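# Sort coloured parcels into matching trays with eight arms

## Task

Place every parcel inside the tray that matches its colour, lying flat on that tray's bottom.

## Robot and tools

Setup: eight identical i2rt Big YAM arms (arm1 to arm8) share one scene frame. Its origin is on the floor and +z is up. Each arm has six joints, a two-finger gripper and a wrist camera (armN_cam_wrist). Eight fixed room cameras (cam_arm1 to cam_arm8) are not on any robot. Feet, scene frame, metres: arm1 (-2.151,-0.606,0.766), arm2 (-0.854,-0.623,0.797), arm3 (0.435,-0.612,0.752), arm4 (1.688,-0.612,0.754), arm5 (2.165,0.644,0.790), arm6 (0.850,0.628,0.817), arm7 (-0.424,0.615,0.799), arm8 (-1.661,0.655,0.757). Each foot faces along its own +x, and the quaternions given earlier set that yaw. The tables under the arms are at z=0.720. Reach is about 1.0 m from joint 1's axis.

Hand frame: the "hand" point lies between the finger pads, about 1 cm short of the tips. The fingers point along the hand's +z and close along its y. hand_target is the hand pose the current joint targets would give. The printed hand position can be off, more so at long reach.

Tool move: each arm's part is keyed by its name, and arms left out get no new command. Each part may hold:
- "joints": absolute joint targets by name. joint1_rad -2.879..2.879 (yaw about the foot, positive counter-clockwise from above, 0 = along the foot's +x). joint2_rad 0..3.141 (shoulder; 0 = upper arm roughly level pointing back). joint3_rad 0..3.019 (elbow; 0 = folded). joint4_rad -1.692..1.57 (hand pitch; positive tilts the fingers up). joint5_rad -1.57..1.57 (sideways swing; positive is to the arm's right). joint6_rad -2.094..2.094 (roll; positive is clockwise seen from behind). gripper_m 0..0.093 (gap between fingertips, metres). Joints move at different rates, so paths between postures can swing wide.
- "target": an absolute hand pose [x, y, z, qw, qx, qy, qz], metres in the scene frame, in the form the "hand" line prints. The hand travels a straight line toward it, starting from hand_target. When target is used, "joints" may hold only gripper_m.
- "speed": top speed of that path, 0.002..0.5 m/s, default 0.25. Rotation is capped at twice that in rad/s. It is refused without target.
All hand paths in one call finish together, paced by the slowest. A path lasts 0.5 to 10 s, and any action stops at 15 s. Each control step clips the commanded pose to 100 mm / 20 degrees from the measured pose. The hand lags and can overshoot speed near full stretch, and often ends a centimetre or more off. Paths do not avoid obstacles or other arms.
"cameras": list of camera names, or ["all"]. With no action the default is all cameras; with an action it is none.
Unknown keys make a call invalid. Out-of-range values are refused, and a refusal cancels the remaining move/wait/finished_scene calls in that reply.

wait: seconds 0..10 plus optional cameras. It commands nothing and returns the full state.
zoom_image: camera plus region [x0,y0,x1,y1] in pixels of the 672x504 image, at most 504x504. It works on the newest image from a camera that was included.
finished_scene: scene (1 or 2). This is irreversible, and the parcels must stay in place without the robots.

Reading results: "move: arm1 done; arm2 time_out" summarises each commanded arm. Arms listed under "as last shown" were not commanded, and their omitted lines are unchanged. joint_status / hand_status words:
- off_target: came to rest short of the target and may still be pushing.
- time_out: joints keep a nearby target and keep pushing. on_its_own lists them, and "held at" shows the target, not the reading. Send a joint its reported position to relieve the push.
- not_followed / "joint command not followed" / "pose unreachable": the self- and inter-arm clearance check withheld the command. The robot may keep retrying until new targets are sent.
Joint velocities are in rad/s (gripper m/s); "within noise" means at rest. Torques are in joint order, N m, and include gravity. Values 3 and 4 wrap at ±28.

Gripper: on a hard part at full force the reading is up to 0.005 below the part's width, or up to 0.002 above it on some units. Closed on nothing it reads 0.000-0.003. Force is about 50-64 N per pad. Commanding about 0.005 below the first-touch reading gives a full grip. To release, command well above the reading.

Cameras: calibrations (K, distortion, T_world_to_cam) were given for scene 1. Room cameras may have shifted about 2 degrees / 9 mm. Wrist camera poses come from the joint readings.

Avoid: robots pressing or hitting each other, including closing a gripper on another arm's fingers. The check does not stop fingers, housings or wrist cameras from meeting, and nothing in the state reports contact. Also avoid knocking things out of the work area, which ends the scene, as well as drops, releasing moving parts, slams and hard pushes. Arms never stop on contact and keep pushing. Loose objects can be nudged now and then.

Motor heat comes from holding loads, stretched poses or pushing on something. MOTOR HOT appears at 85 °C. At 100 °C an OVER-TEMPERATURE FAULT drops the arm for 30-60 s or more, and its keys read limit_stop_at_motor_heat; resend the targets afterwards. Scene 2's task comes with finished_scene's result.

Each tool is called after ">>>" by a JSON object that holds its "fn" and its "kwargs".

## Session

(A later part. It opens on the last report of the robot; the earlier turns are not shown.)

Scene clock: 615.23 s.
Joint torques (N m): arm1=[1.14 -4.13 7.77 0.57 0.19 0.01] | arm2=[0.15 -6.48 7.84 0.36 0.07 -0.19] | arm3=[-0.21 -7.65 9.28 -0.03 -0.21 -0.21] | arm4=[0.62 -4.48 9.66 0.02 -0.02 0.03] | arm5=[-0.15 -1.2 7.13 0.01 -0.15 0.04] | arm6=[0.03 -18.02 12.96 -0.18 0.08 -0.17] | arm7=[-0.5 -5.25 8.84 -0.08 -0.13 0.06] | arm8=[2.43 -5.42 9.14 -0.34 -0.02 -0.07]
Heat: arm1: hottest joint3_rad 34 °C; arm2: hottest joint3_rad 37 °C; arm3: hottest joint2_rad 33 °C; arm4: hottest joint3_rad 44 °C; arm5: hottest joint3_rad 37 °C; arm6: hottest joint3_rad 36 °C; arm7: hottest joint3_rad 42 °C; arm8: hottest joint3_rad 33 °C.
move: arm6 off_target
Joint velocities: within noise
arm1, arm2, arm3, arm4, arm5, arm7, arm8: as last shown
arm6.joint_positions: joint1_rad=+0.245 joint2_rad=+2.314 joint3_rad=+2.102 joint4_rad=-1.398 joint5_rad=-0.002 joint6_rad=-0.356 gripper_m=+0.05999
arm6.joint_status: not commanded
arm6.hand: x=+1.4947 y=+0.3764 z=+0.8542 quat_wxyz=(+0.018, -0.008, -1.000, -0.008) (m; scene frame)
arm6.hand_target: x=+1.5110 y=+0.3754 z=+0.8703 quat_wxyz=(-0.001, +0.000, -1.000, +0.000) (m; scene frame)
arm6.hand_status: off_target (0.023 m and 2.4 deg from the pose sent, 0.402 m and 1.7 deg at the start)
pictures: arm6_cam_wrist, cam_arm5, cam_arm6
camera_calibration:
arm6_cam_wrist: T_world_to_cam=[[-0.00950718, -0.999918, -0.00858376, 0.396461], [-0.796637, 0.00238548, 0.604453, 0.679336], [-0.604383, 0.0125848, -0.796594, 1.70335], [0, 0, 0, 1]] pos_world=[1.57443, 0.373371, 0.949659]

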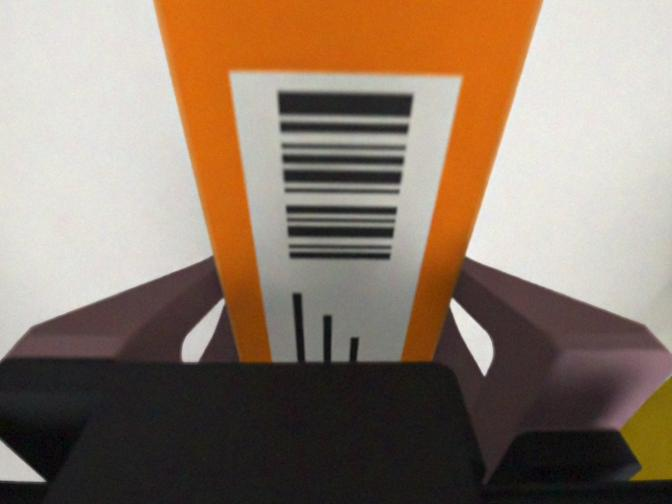

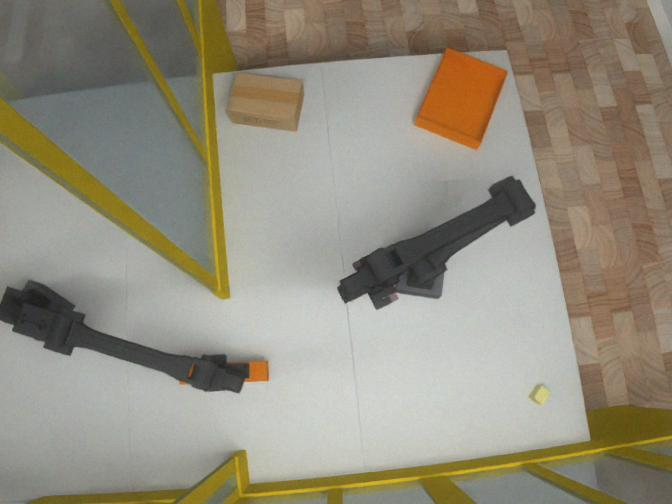

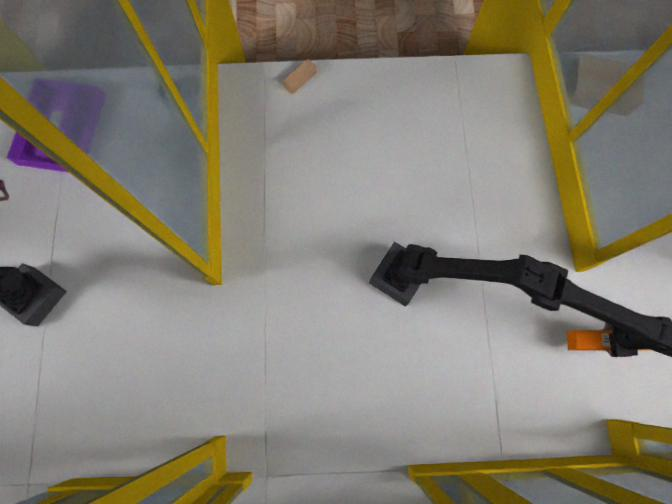

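>>> {"fn": "move", "kwargs": {"arm6": {"target":[1.505,0.378,0.759,0,0,1,0],"speed":0.1}, "arm5": {"joints":{"joint1_rad":0.639,"joint6_rad":0.38}}}}

>>> {"fn": "move", "kwargs": {"arm6": {"joints":{"gripper_m":0.093}}, "cameras": ["arm6_cam_wrist"]}}

>>> {"fn": "move", "kwargs": {"arm6": {"target":[1.505,0.378,0.90,0,0,1,0],"speed":0.2}}}

>>> {"fn": "move", "kwargs": {"arm6": {"joints":{"joint2_rad":1.0,"joint3_rad":0.95,"joint4_rad":-1.52}}}}

>>> {"fn": "move", "kwargs": {"arm5": {"target":[1.493,0.375,0.88,0,1,0,0]}, "cameras": ["arm5_cam_wrist"]}}

Scene clock: 625.03 s.
Joint torques (N m): arm1=[0.97 -4.07 7.77 0.44 0.22 0.02] | arm2=[0.15 -6.42 7.83 0.36 0.07 -0.19] | arm3=[-0.21 -7.65 9.28 -0.08 -0.22 -0.21] | arm4=[0.62 -4.48 9.66 0.02 -0.02 0.03] | arm5=[-0.73 -1.03 7.09 0.12 -0.14 0.05] | arm6=[-0.03 -17.9 7.97 0.64 0.02 -0.18] | arm7=[-0.56 -5.19 8.77 -0.1 -0.13 0.07] | arm8=[2.43 -5.42 9.09 -0.35 -0.03 -0.06]
Heat: arm1: hottest joint3_rad 34 °C; arm2: hottest joint3_rad 37 °C; arm3: hottest joint2_rad 33 °C; arm4: hottest joint3_rad 44 °C; arm5: hottest joint3_rad 37 °C; arm6: hottest joint3_rad 37 °C; arm7: hottest joint3_rad 42 °C; arm8: hottest joint3_rad 33 °C.
move: arm5 done; arm6 done
Joint velocities: within noise
arm1, arm2, arm4, arm7, arm8: as last shown
arm3.joint_positions: joint1_rad=-1.236 joint2_rad=+1.018 joint3_rad=+0.949 joint4_rad=-1.514 joint5_rad=-0.001 joint6_rad=+0.007 gripper_m=+0.09297
arm3.joint_status: not commanded
arm3.hand: x=+0.5048 y=-0.3642 z=+0.9699 quat_wxyz=(+0.001, +0.600, -0.800, +0.003) (m; scene frame)
arm3.hand_target: x=+0.5022 y=-0.3663 z=+0.9744 quat_wxyz=(-0.003, +0.609, -0.793, -0.002) (m; scene frame)
arm3.hand_status: not commanded
arm5.joint_positions: joint1_rad=+0.633 joint2_rad=+0.806 joint3_rad=+0.895 joint4_rad=-1.590 joint5_rad=+0.000 joint6_rad=+0.370 gripper_m=+0.09398
arm5.joint_status: all done
arm5.hand: x=+1.9715 y=+0.5682 z=+1.0286 quat_wxyz=(+0.009, +0.999, +0.001, -0.031) (m; scene frame)
arm5.hand_target: x=+1.9739 y=+0.5677 z=+1.0316 quat_wxyz=(+0.010, +0.999, -0.001, -0.031) (m; scene frame)
arm5.hand_status: not commanded
arm6.joint_positions: joint1_rad=+0.246 joint2_rad=+2.392 joint3_rad=+2.008 joint4_rad=-1.191 joint5_rad=+0.000 joint6_rad=-0.356 gripper_m=+0.05999
arm6.joint_status: not commanded
arm6.hand: x=+1.5008 y=+0.3743 z=+0.7664 quat_wxyz=(+0.002, -0.008, -1.000, -0.001) (m; scene frame)
arm6.hand_target: x=+1.5048 y=+0.3781 z=+0.7590 quat_wxyz=(+0.000, +0.000, -1.000, +0.000) (m; scene frame)
arm6.hand_status: done (0.009 m and 0.9 deg from the pose sent, 0.096 m and 2.4 deg at the start)
camera_calibration:
arm1_cam_wrist: T_world_to_cam=[[-0.769481, 0.638588, -0.0102186, -1.18685], [0.521673, 0.637671, 0.566775, 1.15457], [0.368452, 0.430792, -0.823809, 2.13696], [0, 0, 0, 1]] pos_world=[-2.30293, -0.898911, 1.09394]
arm2_cam_wrist: T_world_to_cam=[[0.961407, -0.274919, 0.010786, 0.603094], [-0.229867, -0.781079, 0.580583, -1.06054], [-0.151189, -0.560655, -0.81413, 0.620061], [0, 0, 0, 1]] pos_world=[-0.729855, -0.314919, 1.11403]
arm3_cam_wrist: T_world_to_cam=[[0.958869, -0.283556, 0.0128779, -0.600916], [-0.237015, -0.774874, 0.585999, -0.725091], [-0.156185, -0.564949, -0.810209, 0.782918], [0, 0, 0, 1]] pos_world=[0.526622, -0.289939, 1.06697]
arm4_cam_wrist: T_world_to_cam=[[-0.00602974, 0.999897, 0.0130201, 0.523041], [0.820356, -0.0024992, 0.571847, -1.73846], [0.571821, 0.0141292, -0.820257, 0.108984], [0, 0, 0, 1]] pos_world=[1.36699, -0.528872, 1.07672]
arm5_cam_wrist: T_world_to_cam=[[0.00874382, 0.999867, -0.0137654, -0.570096], [0.85447, -0.000320247, 0.519501, -2.21116], [0.519428, -0.0163045, -0.854359, -0.0118965], [0, 0, 0, 1]] pos_world=[1.90053, 0.569118, 1.13069]
arm6_cam_wrist: T_world_to_cam=[[-0.00869902, -0.999951, 0.00467229, 0.382346], [-0.81533, 0.0097979, 0.578913, 0.782145], [-0.578931, 0.00122651, -0.815376, 1.6176], [0, 0, 0, 1]] pos_world=[1.57751, 0.37268, 0.864372]
arm7_cam_wrist: T_world_to_cam=[[0.987176, -0.15906, 0.0135347, 0.532367], [-0.139528, -0.818535, 0.557255, 0.0947907], [-0.0775583, -0.551997, -0.830231, 1.42322], [0, 0, 0, 1]] pos_world=[-0.401932, 0.947882, 1.12158]
arm8_cam_wrist: T_world_to_cam=[[-0.98165, 0.190333, -0.0117177, -1.74115], [0.146404, 0.791607, 0.593232, -0.642003], [0.122187, 0.58063, -0.804946, 0.883892], [0, 0, 0, 1]] pos_world=[-1.72321, 0.326398, 1.07194]

Scene clock: 625.67 s.
Joint torques (N m): arm1=[0.85 -4.07 7.73 0.43 0.18 0.01] | arm2=[0.21 -6.48 7.83 0.35 0.07 -0.19] | arm3=[-0.21 -7.59 9.28 -0.09 -0.23 -0.22] | arm4=[0.62 -4.48 9.66 0.02 -0.02 0.03] | arm5=[-0.09 -1.2 7.09 0.01 -0.1 0.06] | arm6=[-0.09 -17.9 7.97 0.58 0.02 -0.15] | arm7=[-0.67 -5.13 8.83 -0.06 -0.13 0.06] | arm8=[2.67 -5.48 9.05 -0.28 -0.05 -0.08]
Heat: arm1: hottest joint3_rad 34 °C; arm2: hottest joint3_rad 37 °C; arm3: hottest joint2_rad 32 °C; arm4: hottest joint3_rad 44 °C; arm5: hottest joint3_rad 37 °C; arm6: hottest joint3_rad 37 °C; arm7: hottest joint3_rad 42 °C; arm8: hottest joint3_rad 33 °C.
move: arm6 done
Joint velocities: within noise
arm1, arm2, arm3, arm4, arm5, arm7, arm8: as last shown
arm6.joint_positions: joint1_rad=+0.246 joint2_rad=+2.393 joint3_rad=+2.008 joint4_rad=-1.189 joint5_rad=+0.000 joint6_rad=-0.357 gripper_m=+0.09278
arm6.joint_status: all done
arm6.hand: x=+1.5011 y=+0.3742 z=+0.7661 quat_wxyz=(+0.002, -0.007, -1.000, -0.001) (m; scene frame)
arm6.hand_target: x=+1.5048 y=+0.3781 z=+0.7590 quat_wxyz=(+0.000, +0.000, -1.000, +0.000) (m; scene frame)
arm6.hand_status: not commanded
pictures: arm6_cam_wrist
camera_calibration:
arm6_cam_wrist: T_world_to_cam=[[-0.00757499, -0.999958, 0.00520262, 0.38012], [-0.816165, 0.00918862, 0.577746, 0.784919], [-0.577769, 0.000130222, -0.8162, 1.61692], [0, 0, 0, 1]] pos_world=[1.57771, 0.372681, 0.864272]

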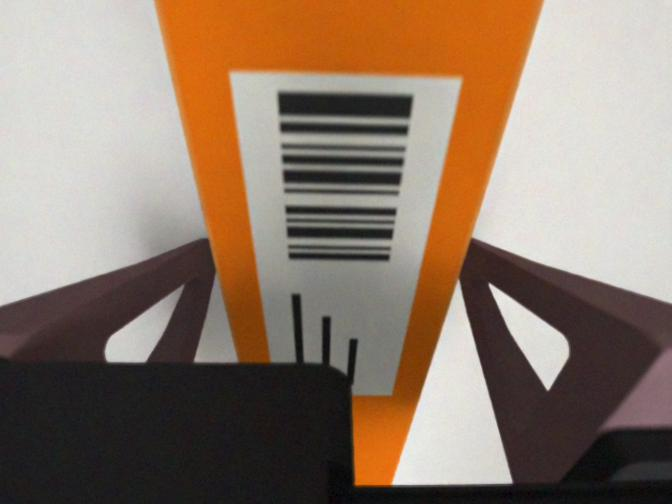

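Scene clock: 627.27 s.
Joint torques (N m): arm1=[1.2 -3.96 7.75 0.58 0.2 0.04] | arm2=[0.15 -6.48 7.83 0.35 0.07 -0.19] | arm3=[-0.15 -7.77 9.25 -0.05 -0.21 -0.22] | arm4=[0.62 -4.48 9.66 0.02 -0.02 0.03] | arm5=[-0.62 -1.03 7.04 0.05 -0.11 0] | arm6=[-0.03 -19.31 12.63 -0.27 0.02 -0.16] | arm7=[-0.67 -5.19 8.8 -0.1 -0.14 0.07] | arm8=[2.26 -5.3 9.07 -0.32 -0.03 -0.08]
Heat: arm1: hottest joint3_rad 34 °C; arm2: hottest joint3_rad 37 °C; arm3: hottest joint2_rad 32 °C; arm4: hottest joint3_rad 44 °C; arm5: hottest joint3_rad 37 °C; arm6: hottest joint3_rad 37 °C; arm7: hottest joint3_rad 42 °C; arm8: hottest joint3_rad 33 °C.
move: arm6 off_target
Joint velocities: within noise
arm1, arm2, arm3, arm4, arm5, arm7, arm8: as last shown
arm6.joint_positions: joint1_rad=+0.246 joint2_rad=+2.289 joint3_rad=+2.108 joint4_rad=-1.443 joint5_rad=+0.000 joint6_rad=-0.358 gripper_m=+0.09287
arm6.joint_status: not commanded
arm6.hand: x=+1.4883 y=+0.3792 z=+0.8739 quat_wxyz=(+0.025, -0.007, -1.000, -0.010) (m; scene frame)
arm6.hand_target: x=+1.5037 y=+0.3785 z=+0.9002 quat_wxyz=(+0.000, +0.000, -1.000, +0.000) (m; scene frame)
arm6.hand_status: off_target (0.031 m and 3.1 deg from the pose sent, 0.134 m and 0.8 deg at the start; pose on its path clipped on 3 of 48 steps)
camera_calibration:
arm1_cam_wrist: T_world_to_cam=[[-0.769481, 0.638588, -0.0102186, -1.18685], [0.521673, 0.637671, 0.566775, 1.15457], [0.368452, 0.430792, -0.823809, 2.13696], [0, 0, 0, 1]] pos_world=[-2.30293, -0.898911, 1.09394]
arm2_cam_wrist: T_world_to_cam=[[0.961407, -0.274919, 0.010786, 0.603094], [-0.229867, -0.781079, 0.580583, -1.06054], [-0.151189, -0.560655, -0.81413, 0.620061], [0, 0, 0, 1]] pos_world=[-0.729855, -0.314919, 1.11403]
arm3_cam_wrist: T_world_to_cam=[[0.958869, -0.283556, 0.0128779, -0.600916], [-0.237015, -0.774874, 0.585999, -0.725091], [-0.156185, -0.564949, -0.810209, 0.782918], [0, 0, 0, 1]] pos_world=[0.526622, -0.289939, 1.06697]
arm4_cam_wrist: T_world_to_cam=[[-0.00602974, 0.999897, 0.0130201, 0.523041], [0.820356, -0.0024992, 0.571847, -1.73846], [0.571821, 0.0141292, -0.820257, 0.108984], [0, 0, 0, 1]] pos_world=[1.36699, -0.528872, 1.07672]
arm5_cam_wrist: T_world_to_cam=[[0.00874382, 0.999867, -0.0137654, -0.570096], [0.85447, -0.000320247, 0.519501, -2.21116], [0.519428, -0.0163045, -0.854359, -0.0118965], [0, 0, 0, 1]] pos_world=[1.90053, 0.569118, 1.13069]
arm6_cam_wrist: T_world_to_cam=[[-0.00730393, -0.999896, -0.0124598, 0.399457], [-0.788573, -0.00190252, 0.614939, 0.642839], [-0.614898, 0.0143169, -0.788477, 1.72305], [0, 0, 0, 1]] pos_world=[1.56934, 0.375969, 0.968254]
arm7_cam_wrist: T_world_to_cam=[[0.987176, -0.15906, 0.0135347, 0.532367], [-0.139528, -0.818535, 0.557255, 0.0947907], [-0.0775583, -0.551997, -0.830231, 1.42322], [0, 0, 0, 1]] pos_world=[-0.401932, 0.947882, 1.12158]
arm8_cam_wrist: T_world_to_cam=[[-0.98165, 0.190333, -0.0117177, -1.74115], [0.146404, 0.791607, 0.593232, -0.642003], [0.122187, 0.58063, -0.804946, 0.883892], [0, 0, 0, 1]] pos_world=[-1.72321, 0.326398, 1.07194]

Scene clock: 629.10 s.
Joint torques (N m): arm1=[1.44 -3.9 7.64 0.44 0.21 -0.01] | arm2=[0.15 -6.48 7.83 0.35 0.07 -0.19] | arm3=[-0.09 -7.71 9.26 -0.09 -0.22 -0.22] | arm4=[0.56 -4.48 9.66 0.02 -0.02 0.03] | arm5=[0.09 -1.67 7.08 0.03 -0.11 0.06] | arm6=[-0.09 -4.07 8.46 0.01 0.02 -0.16] | arm7=[-0.73 -5.3 8.76 -0.08 -0.12 0.07] | arm8=[2.43 -5.48 9.13 -0.34 -0.02 -0.09]
Heat: arm1: hottest joint3_rad 34 °C; arm2: hottest joint3_rad 37 °C; arm3: hottest joint2_rad 32 °C; arm4: hottest joint3_rad 44 °C; arm5: hottest joint3_rad 37 °C; arm6: hottest joint3_rad 37 °C; arm7: hottest joint3_rad 42 °C; arm8: hottest joint3_rad 33 °C.
move: arm6 done
Joint velocities: within noise
arm1.joint_positions: joint1_rad=-1.551 joint2_rad=+1.005 joint3_rad=+0.962 joint4_rad=-1.525 joint5_rad=+0.004 joint6_rad=+0.273 gripper_m=+0.09288
arm1.joint_status: not commanded
arm1.hand: x=-2.2547 y=-0.8407 z=+0.9923 quat_wxyz=(-0.004, -0.902, -0.432, +0.003) (m; scene frame)
arm1.hand_target: x=-2.2550 y=-0.8382 z=+0.9890 quat_wxyz=(-0.003, -0.903, -0.430, +0.003) (m; scene frame)
arm1.hand_status: not commanded
arm2, arm3, arm4, arm5, arm7, arm8: as last shown
arm6.joint_positions: joint1_rad=+0.246 joint2_rad=+1.013 joint3_rad=+0.949 joint4_rad=-1.516 joint5_rad=+0.000 joint6_rad=-0.358 gripper_m=+0.09288
arm6.joint_status: all done
arm6.hand: x=+1.0907 y=+0.5342 z=+1.0347 quat_wxyz=(+0.004, -0.007, -1.000, -0.002) (m; scene frame)
arm6.hand_target: x=+1.0895 y=+0.5366 z=+1.0381 quat_wxyz=(+0.000, +0.000, -1.000, +0.000) (m; scene frame)
arm6.hand_status: not commanded
camera_calibration:
arm1_cam_wrist: T_world_to_cam=[[-0.769481, 0.638588, -0.0102186, -1.18685], [0.521673, 0.637671, 0.566775, 1.15457], [0.368452, 0.430792, -0.823809, 2.13696], [0, 0, 0, 1]] pos_world=[-2.30293, -0.898911, 1.09394]
arm2_cam_wrist: T_world_to_cam=[[0.961407, -0.274919, 0.010786, 0.603094], [-0.229867, -0.781079, 0.580583, -1.06054], [-0.151189, -0.560655, -0.81413, 0.620061], [0, 0, 0, 1]] pos_world=[-0.729855, -0.314919, 1.11403]
arm3_cam_wrist: T_world_to_cam=[[0.958869, -0.283556, 0.0128779, -0.600916], [-0.237015, -0.774874, 0.585999, -0.725091], [-0.156185, -0.564949, -0.810209, 0.782918], [0, 0, 0, 1]] pos_world=[0.526622, -0.289939, 1.06697]
arm4_cam_wrist: T_world_to_cam=[[-0.00602974, 0.999897, 0.0130201, 0.523041], [0.820356, -0.0024992, 0.571847, -1.73846], [0.571821, 0.0141292, -0.820257, 0.108984], [0, 0, 0, 1]] pos_world=[1.36699, -0.528872, 1.07672]
arm5_cam_wrist: T_world_to_cam=[[0.00874382, 0.999867, -0.0137654, -0.570096], [0.85447, -0.000320247, 0.519501, -2.21116], [0.519428, -0.0163045, -0.854359, -0.0118965], [0, 0, 0, 1]] pos_world=[1.90053, 0.569118, 1.13069]
arm6_cam_wrist: T_world_to_cam=[[-0.00710028, -0.999969, 0.00330604, 0.537012], [-0.813279, 0.00769828, 0.581823, 0.286822], [-0.58183, 0.00144237, -0.813309, 1.59967], [0, 0, 0, 1]] pos_world=[1.16781, 0.53248, 1.13237]
arm7_cam_wrist: T_world_to_cam=[[0.987176, -0.15906, 0.0135347, 0.532367], [-0.139528, -0.818535, 0.557255, 0.0947907], [-0.0775583, -0.551997, -0.830231, 1.42322], [0, 0, 0, 1]] pos_world=[-0.401932, 0.947882, 1.12158]
arm8_cam_wrist: T_world_to_cam=[[-0.98165, 0.190333, -0.0117177, -1.74115], [0.146404, 0.791607, 0.593232, -0.642003], [0.122187, 0.58063, -0.804946, 0.883892], [0, 0, 0, 1]] pos_world=[-1.72321, 0.326398, 1.07194]

Scene clock: 632.43 s.
Joint torques (N m): arm1=[1.03 -3.66 7.75 0.49 0.2 0.01] | arm2=[0.15 -6.48 7.84 0.36 0.07 -0.19] | arm3=[-0.15 -7.59 9.28 -0.05 -0.22 -0.22] | arm4=[0.62 -4.48 9.66 0.02 -0.02 0.03] | arm5=[-0.09 -20.25 10.18 -0.1 -0.19 0.06] | arm6=[0.03 -4.01 8.49 -0.01 0.02 -0.16] | arm7=[-0.67 -5.25 8.8 -0.08 -0.13 0.07] | arm8=[2.49 -5.36 9.14 -0.34 -0.04 -0.07]
Heat: arm1: hottest joint3_rad 34 °C; arm2: hottest joint3_rad 37 °C; arm3: hottest joint2_rad 32 °C; arm4: hottest joint3_rad 44 °C; arm5: hottest joint3_rad 37 °C; arm6: hottest joint3_rad 37 °C; arm7: hottest joint3_rad 41 °C; arm8: hottest joint3_rad 33 °C.
move: arm5 off_target
Joint velocities: within noise
arm1, arm2, arm3, arm4, arm6, arm7, arm8: as last shown
arm5.joint_positions: joint1_rad=+0.634 joint2_rad=+2.353 joint3_rad=+2.287 joint4_rad=-1.530 joint5_rad=-0.003 joint6_rad=+0.370 gripper_m=+0.09398
arm5.joint_status: not commanded
arm5.hand: x=+1.5017 y=+0.3842 z=+0.8666 quat_wxyz=(-0.006, +1.000, +0.001, +0.014) (m; scene frame)
arm5.hand_target: x=+1.4937 y=+0.3753 z=+0.8802 quat_wxyz=(+0.000, +1.000, +0.000, -0.001) (m; scene frame)
arm5.hand_status: off_target (0.018 m and 1.8 deg from the pose sent, 0.537 m and 3.7 deg at the start)
pictures: arm5_cam_wrist
camera_calibration:
arm5_cam_wrist: T_world_to_cam=[[0.00807252, 0.999794, 0.0186344, -0.411329], [0.804583, -0.0175596, 0.593581, -1.70826], [0.593786, 0.0102012, -0.804559, -0.0741619], [0, 0, 0, 1]] pos_world=[1.42179, 0.382004, 0.961985]

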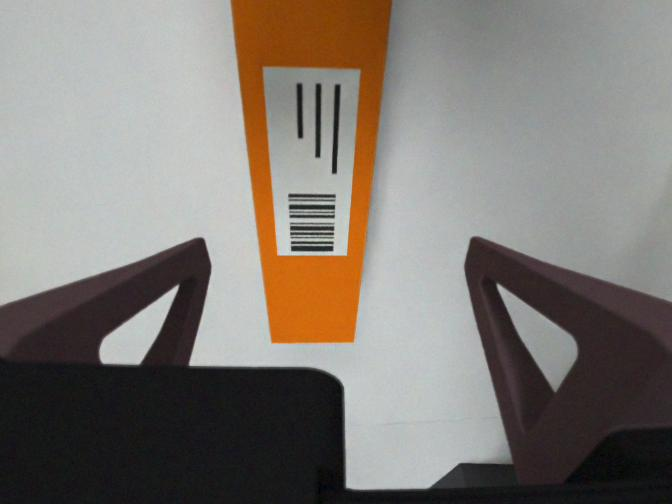

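>>> {"fn": "move", "kwargs": {"arm5": {"target":[1.503,0.369,0.757,0,1,0,0],"speed":0.12}, "cameras": ["arm5_cam_wrist"]}}

>>> {"fn": "move", "kwargs": {"arm5": {"joints":{"gripper_m":0.055}}, "cameras": ["arm5_cam_wrist"]}}

>>> {"fn": "move", "kwargs": {"arm5": {"target":[1.503,0.373,0.90,0,1,0,0],"speed":0.2}}}

>>> {"fn": "move", "kwargs": {"arm5": {"joints":{"joint2_rad":1.25,"joint3_rad":1.2,"joint4_rad":-1.52}}}}

>>> {"fn": "move", "kwargs": {"arm5": {"joints":{"joint1_rad":-1.691,"joint6_rad":0.13}}}}

>>> {"fn": "move", "kwargs": {"arm5": {"target":[2.432,1.310,0.89,0,-0.5075,0.8616,0]}, "cameras": ["arm5_cam_wrist","cam_arm5"]}}

Scene clock: 643.73 s.
Joint torques (N m): arm1=[1.14 -4.31 7.82 0.51 0.2 0.02] | arm2=[0.15 -6.48 7.84 0.36 0.07 -0.18] | arm3=[-0.09 -7.59 9.29 -0.06 -0.22 -0.21] | arm4=[0.62 -4.48 9.66 0.02 -0.02 0.03] | arm5=[0.32 -21.42 6.65 0.73 -0.14 0.03] | arm6=[-0.09 -4.01 8.47 0.01 0.02 -0.16] | arm7=[-0.56 -5.3 8.8 -0.1 -0.12 0.06] | arm8=[2.61 -5.42 9.05 -0.32 -0.01 -0.08]
Heat: arm1: hottest joint3_rad 34 °C; arm2: hottest joint3_rad 37 °C; arm3: hottest joint2_rad 32 °C; arm4: hottest joint3_rad 44 °C; arm5: hottest joint3_rad 39 °C; arm6: hottest joint3_rad 36 °C; arm7: hottest joint3_rad 41 °C; arm8: hottest joint3_rad 33 °C.
move: arm5 done
Joint velocities: within noise
arm1, arm3, arm6: as last shown
arm2.joint_positions: joint1_rad=-1.321 joint2_rad=+1.008 joint3_rad=+0.955 joint4_rad=-1.515 joint5_rad=-0.001 joint6_rad=-0.138 gripper_m=+0.09292
arm2.joint_status: not commanded
arm2.hand: x=-0.7503 y=-0.3856 z=+1.0184 quat_wxyz=(-0.001, +0.604, -0.797, -0.002) (m; scene frame)
arm2.hand_target: x=-0.7511 y=-0.3888 z=+1.0185 quat_wxyz=(-0.001, +0.609, -0.793, +0.000) (m; scene frame)
arm2.hand_status: not commanded
arm4.joint_positions: joint1_rad=+1.887 joint2_rad=+1.011 joint3_rad=+0.958 joint4_rad=-1.514 joint5_rad=+0.011 joint6_rad=-0.294 gripper_m=+0.09290
arm4.joint_status: not commanded
arm4.hand: x=+1.4423 y=-0.5297 z=+0.9770 quat_wxyz=(-0.001, +1.000, -0.004, -0.006) (m; scene frame)
arm4.hand_target: x=+1.4461 y=-0.5321 z=+0.9767 quat_wxyz=(-0.001, +1.000, +0.000, -0.004) (m; scene frame)
arm4.hand_status: not commanded
arm5.joint_positions: joint1_rad=+0.648 joint2_rad=+2.419 joint3_rad=+2.109 joint4_rad=-1.275 joint5_rad=-0.003 joint6_rad=+0.384 gripper_m=+0.09398
arm5.joint_status: not commanded
arm5.hand: x=+1.5066 y=+0.3759 z=+0.7538 quat_wxyz=(-0.005, +1.000, +0.002, +0.009) (m; scene frame)
arm5.hand_target: x=+1.5031 y=+0.3691 z=+0.7571 quat_wxyz=(+0.000, +1.000, +0.000, +0.000) (m; scene frame)
arm5.hand_status: done (0.008 m and 1.2 deg from the pose sent, 0.111 m and 1.8 deg at the start)
arm7.joint_positions: joint1_rad=+2.182 joint2_rad=+1.008 joint3_rad=+0.964 joint4_rad=-1.514 joint5_rad=+0.003 joint6_rad=+0.147 gripper_m=+0.09294
arm7.joint_status: not commanded
arm7.hand: x=-0.4153 y=+0.8762 z=+1.0244 quat_wxyz=(-0.006, +0.643, -0.766, -0.005) (m; scene frame)
arm7.hand_target: x=-0.4148 y=+0.8701 z=+1.0207 quat_wxyz=(-0.001, +0.643, -0.766, -0.001) (m; scene frame)
arm7.hand_status: not commanded
arm8.joint_positions: joint1_rad=+0.422 joint2_rad=+1.014 joint3_rad=+0.956 joint4_rad=-1.516 joint5_rad=-0.001 joint6_rad=+0.002 gripper_m=+0.09292
arm8.joint_status: not commanded
arm8.hand: x=-1.7088 y=+0.4000 z=+0.9774 quat_wxyz=(+0.000, -0.770, -0.638, -0.001) (m; scene frame)
arm8.hand_target: x=-1.7066 y=+0.4035 z=+0.9786 quat_wxyz=(+0.000, -0.766, -0.643, +0.001) (m; scene frame)
arm8.hand_status: not commanded
pictures: arm5_cam_wrist
camera_calibration:
arm5_cam_wrist: T_world_to_cam=[[0.00751679, 0.999861, 0.0148737, -0.397326], [0.810479, -0.014804, 0.585581, -1.64926], [0.585719, 0.00765311, -0.810478, -0.150269], [0, 0, 0, 1]] pos_world=[1.42769, 0.374005, 0.849897]

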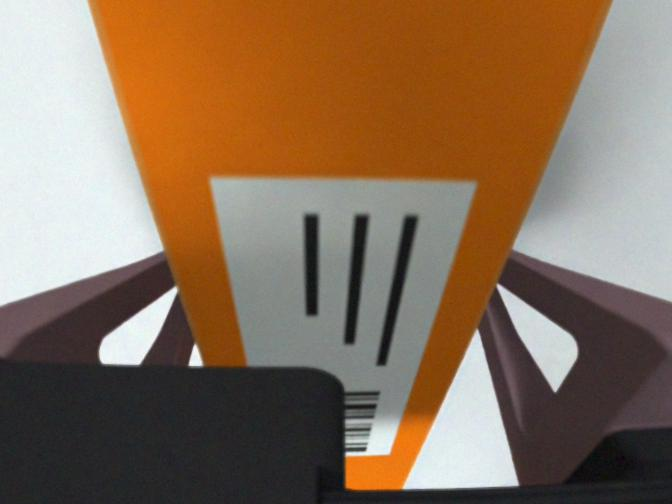

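Scene clock: 644.37 s.
Joint torques (N m): arm1=[0.79 -4.37 7.75 0.44 0.21 0] | arm2=[0.15 -6.48 7.83 0.36 0.07 -0.19] | arm3=[-0.15 -7.71 9.29 -0.08 -0.22 -0.22] | arm4=[0.62 -4.48 9.66 0.02 -0.02 0.03] | arm5=[-0.5 -20.84 6.76 0.7 -0.15 0.04] | arm6=[-0.09 -3.96 8.47 0.01 0.02 -0.16] | arm7=[-0.62 -5.25 8.79 -0.14 -0.12 0.07] | arm8=[2.43 -5.48 9.1 -0.31 -0.03 -0.08]
Heat: arm1: hottest joint3_rad 34 °C; arm2: hottest joint3_rad 37 °C; arm3: hottest joint2_rad 32 °C; arm4: hottest joint3_rad 44 °C; arm5: hottest joint3_rad 39 °C; arm6: hottest joint3_rad 36 °C; arm7: hottest joint3_rad 41 °C; arm8: hottest joint3_rad 33 °C.
move: arm5 off_target
Joint velocities: within noise
arm1, arm2, arm3, arm4, arm6, arm7, arm8: as last shown
arm5.joint_positions: joint1_rad=+0.648 joint2_rad=+2.419 joint3_rad=+2.109 joint4_rad=-1.275 joint5_rad=-0.004 joint6_rad=+0.384 gripper_m=+0.05910
arm5.joint_status: gripper_m off_target (ended at +0.05913, target +0.05500)
arm5.hand: x=+1.5066 y=+0.3757 z=+0.7538 quat_wxyz=(-0.004, +1.000, +0.001, +0.009) (m; scene frame)
arm5.hand_target: x=+1.5031 y=+0.3692 z=+0.7571 quat_wxyz=(+0.000, +1.000, +0.000, +0.000) (m; scene frame)
arm5.hand_status: not commanded
pictures: arm5_cam_wrist
camera_calibration:
arm5_cam_wrist: T_world_to_cam=[[0.00829083, 0.99987, 0.0138372, -0.397554], [0.81021, -0.0148272, 0.585953, -1.64919], [0.586081, 0.00635298, -0.810227, -0.150511], [0, 0, 0, 1]] pos_world=[1.42769, 0.374006, 0.849897]

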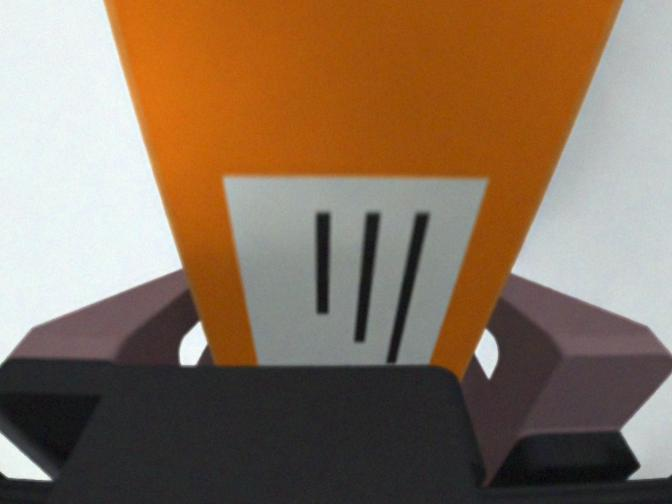

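Scene clock: 646.00 s.
Joint torques (N m): arm1=[1.08 -3.9 7.71 0.54 0.21 0] | arm2=[0.15 -6.48 7.83 0.36 0.07 -0.19] | arm3=[-0.15 -7.71 9.26 -0.06 -0.22 -0.21] | arm4=[0.62 -4.48 9.66 0.02 -0.02 0.03] | arm5=[-0.91 -20.84 10.32 -0.27 -0.1 -0.01] | arm6=[-0.03 -4.01 8.47 0.01 0.02 -0.16] | arm7=[-0.62 -5.13 8.8 -0.09 -0.13 0.07] | arm8=[2.78 -5.66 9.13 -0.34 -0.05 -0.06]
Heat: arm1: hottest joint3_rad 34 °C; arm2: hottest joint3_rad 37 °C; arm3: hottest joint2_rad 32 °C; arm4: hottest joint3_rad 44 °C; arm5: hottest joint3_rad 39 °C; arm6: hottest joint3_rad 36 °C; arm7: hottest joint3_rad 41 °C; arm8: hottest joint3_rad 33 °C.
move: arm5 off_target
Joint velocities: within noise
arm1, arm2, arm3, arm4, arm6, arm7, arm8: as last shown
arm5.joint_positions: joint1_rad=+0.648 joint2_rad=+2.322 joint3_rad=+2.264 joint4_rad=-1.550 joint5_rad=-0.004 joint6_rad=+0.384 gripper_m=+0.05910
arm5.joint_status: not commanded
arm5.hand: x=+1.5142 y=+0.3782 z=+0.8792 quat_wxyz=(-0.008, +1.000, +0.001, +0.020) (m; scene frame)
arm5.hand_target: x=+1.5039 y=+0.3735 z=+0.9002 quat_wxyz=(+0.000, +1.000, +0.000, -0.001) (m; scene frame)
arm5.hand_status: off_target (0.024 m and 2.5 deg from the pose sent, 0.146 m and 1.2 deg at the start)
camera_calibration:
arm1_cam_wrist: T_world_to_cam=[[-0.769481, 0.638588, -0.0102186, -1.18685], [0.521673, 0.637671, 0.566775, 1.15457], [0.368452, 0.430792, -0.823809, 2.13696], [0, 0, 0, 1]] pos_world=[-2.30293, -0.898911, 1.09394]
arm2_cam_wrist: T_world_to_cam=[[0.961407, -0.274919, 0.010786, 0.603094], [-0.229867, -0.781079, 0.580583, -1.06054], [-0.151189, -0.560655, -0.81413, 0.620061], [0, 0, 0, 1]] pos_world=[-0.729855, -0.314919, 1.11403]
arm3_cam_wrist: T_world_to_cam=[[0.958869, -0.283556, 0.0128779, -0.600916], [-0.237015, -0.774874, 0.585999, -0.725091], [-0.156185, -0.564949, -0.810209, 0.782918], [0, 0, 0, 1]] pos_world=[0.526622, -0.289939, 1.06697]
arm4_cam_wrist: T_world_to_cam=[[-0.00602974, 0.999897, 0.0130201, 0.523041], [0.820356, -0.0024992, 0.571847, -1.73846], [0.571821, 0.0141292, -0.820257, 0.108984], [0, 0, 0, 1]] pos_world=[1.36699, -0.528872, 1.07672]
arm5_cam_wrist: T_world_to_cam=[[0.00798649, 0.999723, 0.0221292, -0.40849], [0.797736, -0.0197135, 0.602685, -1.72274], [0.602954, 0.0128399, -0.797672, -0.0924366], [0, 0, 0, 1]] pos_world=[1.43329, 0.375603, 0.973572]
arm6_cam_wrist: T_world_to_cam=[[-0.00710028, -0.999969, 0.00330604, 0.537012], [-0.813279, 0.00769828, 0.581823, 0.286822], [-0.58183, 0.00144237, -0.813309, 1.59967], [0, 0, 0, 1]] pos_world=[1.16781, 0.53248, 1.13237]
arm7_cam_wrist: T_world_to_cam=[[0.987176, -0.15906, 0.0135347, 0.532367], [-0.139528, -0.818535, 0.557255, 0.0947907], [-0.0775583, -0.551997, -0.830231, 1.42322], [0, 0, 0, 1]] pos_world=[-0.401932, 0.947882, 1.12158]
arm8_cam_wrist: T_world_to_cam=[[-0.98165, 0.190333, -0.0117177, -1.74115], [0.146404, 0.791607, 0.593232, -0.642003], [0.122187, 0.58063, -0.804946, 0.883892], [0, 0, 0, 1]] pos_world=[-1.72321, 0.326398, 1.07194]

Scene clock: 647.70 s.
Joint torques (N m): arm1=[1.32 -4.13 7.76 0.5 0.2 0.01] | arm2=[0.15 -6.48 7.83 0.36 0.07 -0.19] | arm3=[-0.26 -7.71 9.28 -0.08 -0.23 -0.21] | arm4=[0.62 -4.48 9.66 0.02 -0.02 0.03] | arm5=[-0.97 -7.65 7.47 0.46 -0.11 0.01] | arm6=[-0.03 -4.01 8.47 -0.01 0.02 -0.16] | arm7=[-0.5 -5.25 8.77 -0.06 -0.13 0.08] | arm8=[2.32 -5.66 9.06 -0.29 -0.04 -0.06]
Heat: arm1: hottest joint3_rad 34 °C; arm2: hottest joint3_rad 37 °C; arm3: hottest joint2_rad 32 °C; arm4: hottest joint3_rad 44 °C; arm5: hottest joint3_rad 39 °C; arm6: hottest joint3_rad 36 °C; arm7: hottest joint3_rad 41 °C; arm8: hottest joint3_rad 33 °C.
move: arm5 done
Joint velocities: within noise
arm1, arm2, arm4, arm6, arm7, arm8: as last shown
arm3.joint_positions: joint1_rad=-1.236 joint2_rad=+1.018 joint3_rad=+0.949 joint4_rad=-1.514 joint5_rad=-0.001 joint6_rad=+0.007 gripper_m=+0.09297
arm3.joint_status: not commanded
arm3.hand: x=+0.5048 y=-0.3642 z=+0.9699 quat_wxyz=(+0.001, +0.600, -0.800, +0.003) (m; scene frame)
arm3.hand_target: x=+0.5022 y=-0.3663 z=+0.9744 quat_wxyz=(-0.003, +0.609, -0.793, -0.002) (m; scene frame)
arm3.hand_status: not commanded
arm5.joint_positions: joint1_rad=+0.648 joint2_rad=+1.265 joint3_rad=+1.189 joint4_rad=-1.526 joint5_rad=-0.004 joint6_rad=+0.384 gripper_m=+0.05910
arm5.joint_status: all done
arm5.hand: x=+1.8436 y=+0.5118 z=+1.0257 quat_wxyz=(-0.007, +1.000, +0.001, +0.017) (m; scene frame)
arm5.hand_target: x=+1.8412 y=+0.5106 z=+1.0347 quat_wxyz=(-0.001, +1.000, +0.000, +0.002) (m; scene frame)
arm5.hand_status: not commanded
camera_calibration:
arm1_cam_wrist: T_world_to_cam=[[-0.769481, 0.638588, -0.0102186, -1.18685], [0.521673, 0.637671, 0.566775, 1.15457], [0.368452, 0.430792, -0.823809, 2.13696], [0, 0, 0, 1]] pos_world=[-2.30293, -0.898911, 1.09394]
arm2_cam_wrist: T_world_to_cam=[[0.961407, -0.274919, 0.010786, 0.603094], [-0.229867, -0.781079, 0.580583, -1.06054], [-0.151189, -0.560655, -0.81413, 0.620061], [0, 0, 0, 1]] pos_world=[-0.729855, -0.314919, 1.11403]
arm3_cam_wrist: T_world_to_cam=[[0.958869, -0.283556, 0.0128779, -0.600916], [-0.237015, -0.774874, 0.585999, -0.725091], [-0.156185, -0.564949, -0.810209, 0.782918], [0, 0, 0, 1]] pos_world=[0.526622, -0.289939, 1.06697]
arm4_cam_wrist: T_world_to_cam=[[-0.00602974, 0.999897, 0.0130201, 0.523041], [0.820356, -0.0024992, 0.571847, -1.73846], [0.571821, 0.0141292, -0.820257, 0.108984], [0, 0, 0, 1]] pos_world=[1.36699, -0.528872, 1.07672]
arm5_cam_wrist: T_world_to_cam=[[0.00809657, 0.999774, 0.0196594, -0.545695], [0.801355, -0.0182469, 0.597911, -2.07373], [0.598134, 0.0109132, -0.801322, -0.162299], [0, 0, 0, 1]] pos_world=[1.76329, 0.509504, 1.12058]
arm6_cam_wrist: T_world_to_cam=[[-0.00710028, -0.999969, 0.00330604, 0.537012], [-0.813279, 0.00769828, 0.581823, 0.286822], [-0.58183, 0.00144237, -0.813309, 1.59967], [0, 0, 0, 1]] pos_world=[1.16781, 0.53248, 1.13237]
arm7_cam_wrist: T_world_to_cam=[[0.987176, -0.15906, 0.0135347, 0.532367], [-0.139528, -0.818535, 0.557255, 0.0947907], [-0.0775583, -0.551997, -0.830231, 1.42322], [0, 0, 0, 1]] pos_world=[-0.401932, 0.947882, 1.12158]
arm8_cam_wrist: T_world_to_cam=[[-0.98165, 0.190333, -0.0117177, -1.74115], [0.146404, 0.791607, 0.593232, -0.642003], [0.122187, 0.58063, -0.804946, 0.883892], [0, 0, 0, 1]] pos_world=[-1.72321, 0.326398, 1.07194]

Scene clock: 649.90 s.
Joint torques (N m): arm1=[1.2 -4.19 7.72 0.5 0.2 0] | arm2=[0.15 -6.48 7.83 0.36 0.07 -0.19] | arm3=[-0.32 -7.59 9.26 -0.06 -0.22 -0.21] | arm4=[0.62 -4.48 9.66 0.02 -0.02 0.03] | arm5=[-0.97 -8 7.36 0.27 -0.18 -0.19] | arm6=[-0.03 -4.01 8.46 -0.02 0.02 -0.16] | arm7=[-0.62 -5.13 8.8 -0.09 -0.12 0.06] | arm8=[2.37 -5.48 9.14 -0.4 -0.02 -0.07]
Heat: arm1: hottest joint3_rad 34 °C; arm2: hottest joint3_rad 37 °C; arm3: hottest joint2_rad 32 °C; arm4: hottest joint3_rad 44 °C; arm5: hottest joint3_rad 39 °C; arm6: hottest joint3_rad 36 °C; arm7: hottest joint3_rad 41 °C; arm8: hottest joint3_rad 33 °C.
move: arm5 done
Joint velocities: within noise
arm1, arm2, arm3, arm4, arm6, arm7, arm8: as last shown
arm5.joint_positions: joint1_rad=-1.687 joint2_rad=+1.265 joint3_rad=+1.189 joint4_rad=-1.522 joint5_rad=-0.003 joint6_rad=+0.140 gripper_m=+0.05898
arm5.joint_status: all done
arm5.hand: x=+2.2912 y=+0.9651 z=+1.0301 quat_wxyz=(+0.009, +0.503, -0.864, +0.005) (m; scene frame)
arm5.hand_target: x=+2.2931 y=+0.9662 z=+1.0392 quat_wxyz=(-0.002, +0.505, -0.863, -0.004) (m; scene frame)
arm5.hand_status: not commanded
camera_calibration:
arm1_cam_wrist: T_world_to_cam=[[-0.769481, 0.638588, -0.0102186, -1.18685], [0.521673, 0.637671, 0.566775, 1.15457], [0.368452, 0.430792, -0.823809, 2.13696], [0, 0, 0, 1]] pos_world=[-2.30293, -0.898911, 1.09394]
arm2_cam_wrist: T_world_to_cam=[[0.961407, -0.274919, 0.010786, 0.603094], [-0.229867, -0.781079, 0.580583, -1.06054], [-0.151189, -0.560655, -0.81413, 0.620061], [0, 0, 0, 1]] pos_world=[-0.729855, -0.314919, 1.11403]
arm3_cam_wrist: T_world_to_cam=[[0.958869, -0.283556, 0.0128779, -0.600916], [-0.237015, -0.774874, 0.585999, -0.725091], [-0.156185, -0.564949, -0.810209, 0.782918], [0, 0, 0, 1]] pos_world=[0.526622, -0.289939, 1.06697]
arm4_cam_wrist: T_world_to_cam=[[-0.00602974, 0.999897, 0.0130201, 0.523041], [0.820356, -0.0024992, 0.571847, -1.73846], [0.571821, 0.0141292, -0.820257, 0.108984], [0, 0, 0, 1]] pos_world=[1.36699, -0.528872, 1.07672]
arm5_cam_wrist: T_world_to_cam=[[0.864003, -0.503446, 0.00639652, -1.49921], [-0.410745, -0.697451, 0.587239, 1.01696], [-0.291182, -0.510004, -0.809388, 2.11729], [0, 0, 0, 1]] pos_world=[2.32955, 1.03433, 1.1261]
arm6_cam_wrist: T_world_to_cam=[[-0.00710028, -0.999969, 0.00330604, 0.537012], [-0.813279, 0.00769828, 0.581823, 0.286822], [-0.58183, 0.00144237, -0.813309, 1.59967], [0, 0, 0, 1]] pos_world=[1.16781, 0.53248, 1.13237]
arm7_cam_wrist: T_world_to_cam=[[0.987176, -0.15906, 0.0135347, 0.532367], [-0.139528, -0.818535, 0.557255, 0.0947907], [-0.0775583, -0.551997, -0.830231, 1.42322], [0, 0, 0, 1]] pos_world=[-0.401932, 0.947882, 1.12158]
arm8_cam_wrist: T_world_to_cam=[[-0.98165, 0.190333, -0.0117177, -1.74115], [0.146404, 0.791607, 0.593232, -0.642003], [0.122187, 0.58063, -0.804946, 0.883892], [0, 0, 0, 1]] pos_world=[-1.72321, 0.326398, 1.07194]

Scene clock: 652.67 s.
Joint torques (N m): arm1=[1.32 -4.07 7.76 0.53 0.18 0] | arm2=[0.15 -6.48 7.84 0.36 0.07 -0.19] | arm3=[-0.15 -7.71 9.26 -0.05 -0.23 -0.22] | arm4=[0.62 -4.48 9.66 0.01 -0.02 0.03] | arm5=[-1.38 -20.72 10.22 -0.05 -0.07 -0.16] | arm6=[-0.03 -3.96 8.49 0.01 0.02 -0.16] | arm7=[-0.73 -5.13 8.76 -0.06 -0.13 0.05] | arm8=[2.43 -5.42 9.14 -0.36 -0.03 -0.08]
Heat: arm1: hottest joint3_rad 34 °C; arm2: hottest joint3_rad 37 °C; arm3: hottest joint2_rad 32 °C; arm4: hottest joint3_rad 44 °C; arm5: hottest joint3_rad 39 °C; arm6: hottest joint3_rad 36 °C; arm7: hottest joint3_rad 41 °C; arm8: hottest joint3_rad 33 °C.
move: arm5 off_target
Joint velocities: within noise
arm1, arm2, arm3, arm4, arm6, arm7, arm8: as last shown
arm5.joint_positions: joint1_rad=-1.687 joint2_rad=+2.350 joint3_rad=+2.271 joint4_rad=-1.538 joint5_rad=-0.003 joint6_rad=+0.135 gripper_m=+0.05898
arm5.joint_status: not commanded
arm5.hand: x=+2.4239 y=+1.2998 z=+0.8718 quat_wxyz=(+0.016, +0.505, -0.863, +0.011) (m; scene frame)
arm5.hand_target: x=+2.4316 y=+1.3091 z=+0.8902 quat_wxyz=(-0.001, +0.507, -0.862, +0.000) (m; scene frame)
arm5.hand_status: off_target (0.022 m and 2.3 deg from the pose sent, 0.398 m and 1.3 deg at the start)
pictures: arm5_cam_wrist, cam_arm5
camera_calibration:
arm5_cam_wrist: T_world_to_cam=[[0.866511, -0.499069, 0.00944315, -1.45881], [-0.403305, -0.688842, 0.602363, 1.35539], [-0.294116, -0.525763, -0.798166, 2.21626], [0, 0, 0, 1]] pos_world=[2.46255, 1.37084, 0.966282]

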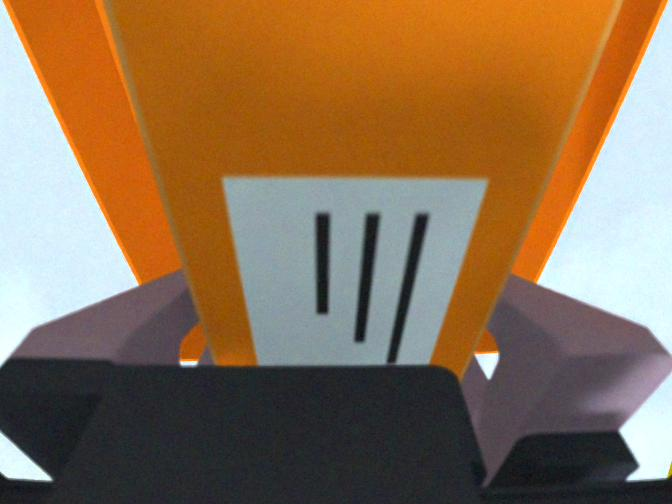

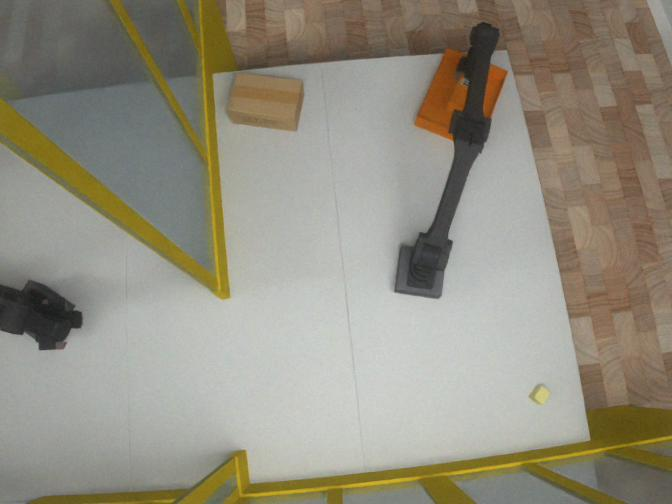

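>>> {"fn": "move", "kwargs": {"arm5": {"target":[2.428,1.3,0.845,0,-0.5075,0.8616,0],"speed":0.1}, "cameras": ["arm5_cam_wrist","cam_arm5"]}}

Scene clock: 677.30 s.
Joint torques (N m): arm1=[0.97 -4.13 7.73 0.51 0.21 0.02] | arm2=[0.21 -6.48 7.83 0.36 0.07 -0.19] | arm3=[-0.21 -7.71 9.25 -0.06 -0.22 -0.21] | arm4=[0.62 -4.54 9.66 0.01 -0.02 0.03] | arm5=[-1.03 -21.77 6.84 0.66 -0.04 -0.15] | arm6=[-0.03 -4.07 8.46 -0.01 0.02 -0.16] | arm7=[-0.5 -5.07 8.8 -0.08 -0.14 0.07] | arm8=[2.55 -5.36 9.05 -0.35 -0.01 -0.06]
Heat: arm1: hottest joint3_rad 33 °C; arm2: hottest joint3_rad 37 °C; arm3: hottest joint3_rad 32 °C; arm4: hottest joint3_rad 44 °C; arm5: hottest joint3_rad 41 °C; arm6: hottest joint3_rad 36 °C; arm7: hottest joint3_rad 41 °C; arm8: hottest joint3_rad 33 °C.
move: arm5 off_target
Joint velocities: within noise
arm1.joint_positions: joint1_rad=-1.551 joint2_rad=+1.005 joint3_rad=+0.962 joint4_rad=-1.525 joint5_rad=+0.004 joint6_rad=+0.273 gripper_m=+0.09288
arm1.joint_status: not commanded
arm1.hand: x=-2.2547 y=-0.8407 z=+0.9923 quat_wxyz=(-0.004, -0.902, -0.432, +0.003) (m; scene frame)
arm1.hand_target: x=-2.2550 y=-0.8382 z=+0.9890 quat_wxyz=(-0.003, -0.903, -0.430, +0.003) (m; scene frame)
arm1.hand_status: not commanded
arm2, arm3, arm4, arm7, arm8: as last shown
arm5.joint_positions: joint1_rad=-1.687 joint2_rad=+2.350 joint3_rad=+2.160 joint4_rad=-1.425 joint5_rad=-0.003 joint6_rad=+0.134 gripper_m=+0.05898
arm5.joint_status: not commanded
arm5.hand: x=+2.4222 y=+1.2954 z=+0.8299 quat_wxyz=(+0.015, +0.505, -0.863, +0.011) (m; scene frame)
arm5.hand_target: x=+2.4278 y=+1.2999 z=+0.8451 quat_wxyz=(+0.000, +0.508, -0.862, +0.000) (m; scene frame)
arm5.hand_status: off_target (0.017 m and 2.1 deg from the pose sent, 0.027 m and 2.3 deg at the start)
arm6.joint_positions: joint1_rad=+0.246 joint2_rad=+1.013 joint3_rad=+0.949 joint4_rad=-1.516 joint5_rad=+0.000 joint6_rad=-0.358 gripper_m=+0.09288
arm6.joint_status: not commanded
arm6.hand: x=+1.0907 y=+0.5342 z=+1.0347 quat_wxyz=(+0.004, -0.007, -1.000, -0.002) (m; scene frame)
arm6.hand_target: x=+1.0895 y=+0.5366 z=+1.0381 quat_wxyz=(+0.000, +0.000, -1.000, +0.000) (m; scene frame)
arm6.hand_status: not commanded
pictures: arm5_cam_wrist, cam_arm5
camera_calibration:
arm5_cam_wrist: T_world_to_cam=[[0.866724, -0.498706, 0.00905672, -1.45981], [-0.403578, -0.690495, 0.600285, 1.38153], [-0.293112, -0.523936, -0.799735, 2.17644], [0, 0, 0, 1]] pos_world=[2.46075, 1.36624, 0.924484]

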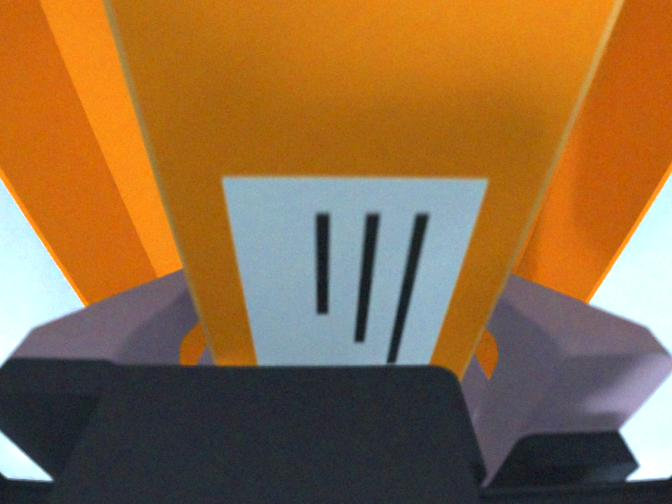

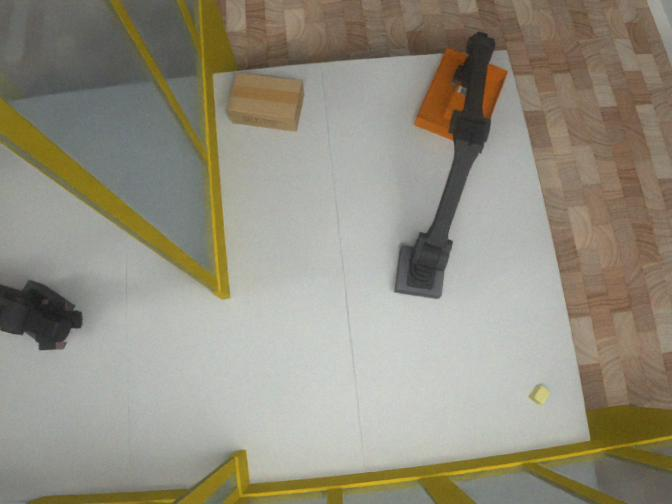

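>>> {"fn": "move", "kwargs": {"arm5": {"target":[2.425,1.294,0.76,0,-0.5075,0.8616,0],"speed":0.08}, "cameras": ["arm5_cam_wrist"]}}

Scene clock: 682.10 s.
Joint torques (N m): arm1=[1.2 -4.25 7.65 0.58 0.2 -0.01] | arm2=[0.15 -6.48 7.83 0.35 0.07 -0.18] | arm3=[-0.26 -7.65 9.24 -0.02 -0.22 -0.21] | arm4=[0.62 -4.48 9.66 0.02 -0.02 0.03] | arm5=[-1.26 -20.42 6.8 0.73 -0.15 -0.15] | arm6=[-0.03 -4.01 8.49 -0.01 0.02 -0.16] | arm7=[-0.67 -4.95 8.83 -0.06 -0.13 0.08] | arm8=[2.67 -5.6 9.14 -0.39 -0.02 -0.08]
Heat: arm1: hottest joint3_rad 33 °C; arm2: hottest joint3_rad 37 °C; arm3: hottest joint3_rad 32 °C; arm4: hottest joint3_rad 44 °C; arm5: hottest joint3_rad 40 °C; arm6: hottest joint3_rad 36 °C; arm7: hottest joint3_rad 41 °C; arm8: hottest joint3_rad 33 °C.
move: arm5 done
Joint velocities: within noise
arm1, arm2, arm3, arm4, arm6, arm7, arm8: as last shown
arm5.joint_positions: joint1_rad=-1.687 joint2_rad=+2.382 joint3_rad=+2.021 joint4_rad=-1.237 joint5_rad=-0.001 joint6_rad=+0.134 gripper_m=+0.05898
arm5.joint_status: not commanded
arm5.hand: x=+2.4204 y=+1.2895 z=+0.7565 quat_wxyz=(+0.008, +0.506, -0.863, +0.006) (m; scene frame)
arm5.hand_target: x=+2.4249 y=+1.2939 z=+0.7601 quat_wxyz=(+0.000, +0.508, -0.862, +0.000) (m; scene frame)
arm5.hand_status: done (0.007 m and 1.2 deg from the pose sent, 0.070 m and 2.1 deg at the start)
pictures: arm5_cam_wrist
camera_calibration:
arm5_cam_wrist: T_world_to_cam=[[0.866867, -0.498461, 0.00886284, -1.46101], [-0.408187, -0.699441, 0.586656, 1.45382], [-0.286226, -0.51217, -0.809788, 2.08998], [0, 0, 0, 1]] pos_world=[2.45814, 1.35903, 0.8525]

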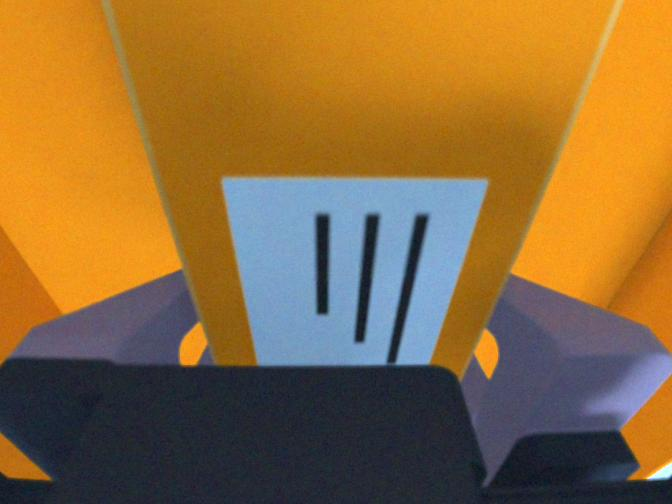

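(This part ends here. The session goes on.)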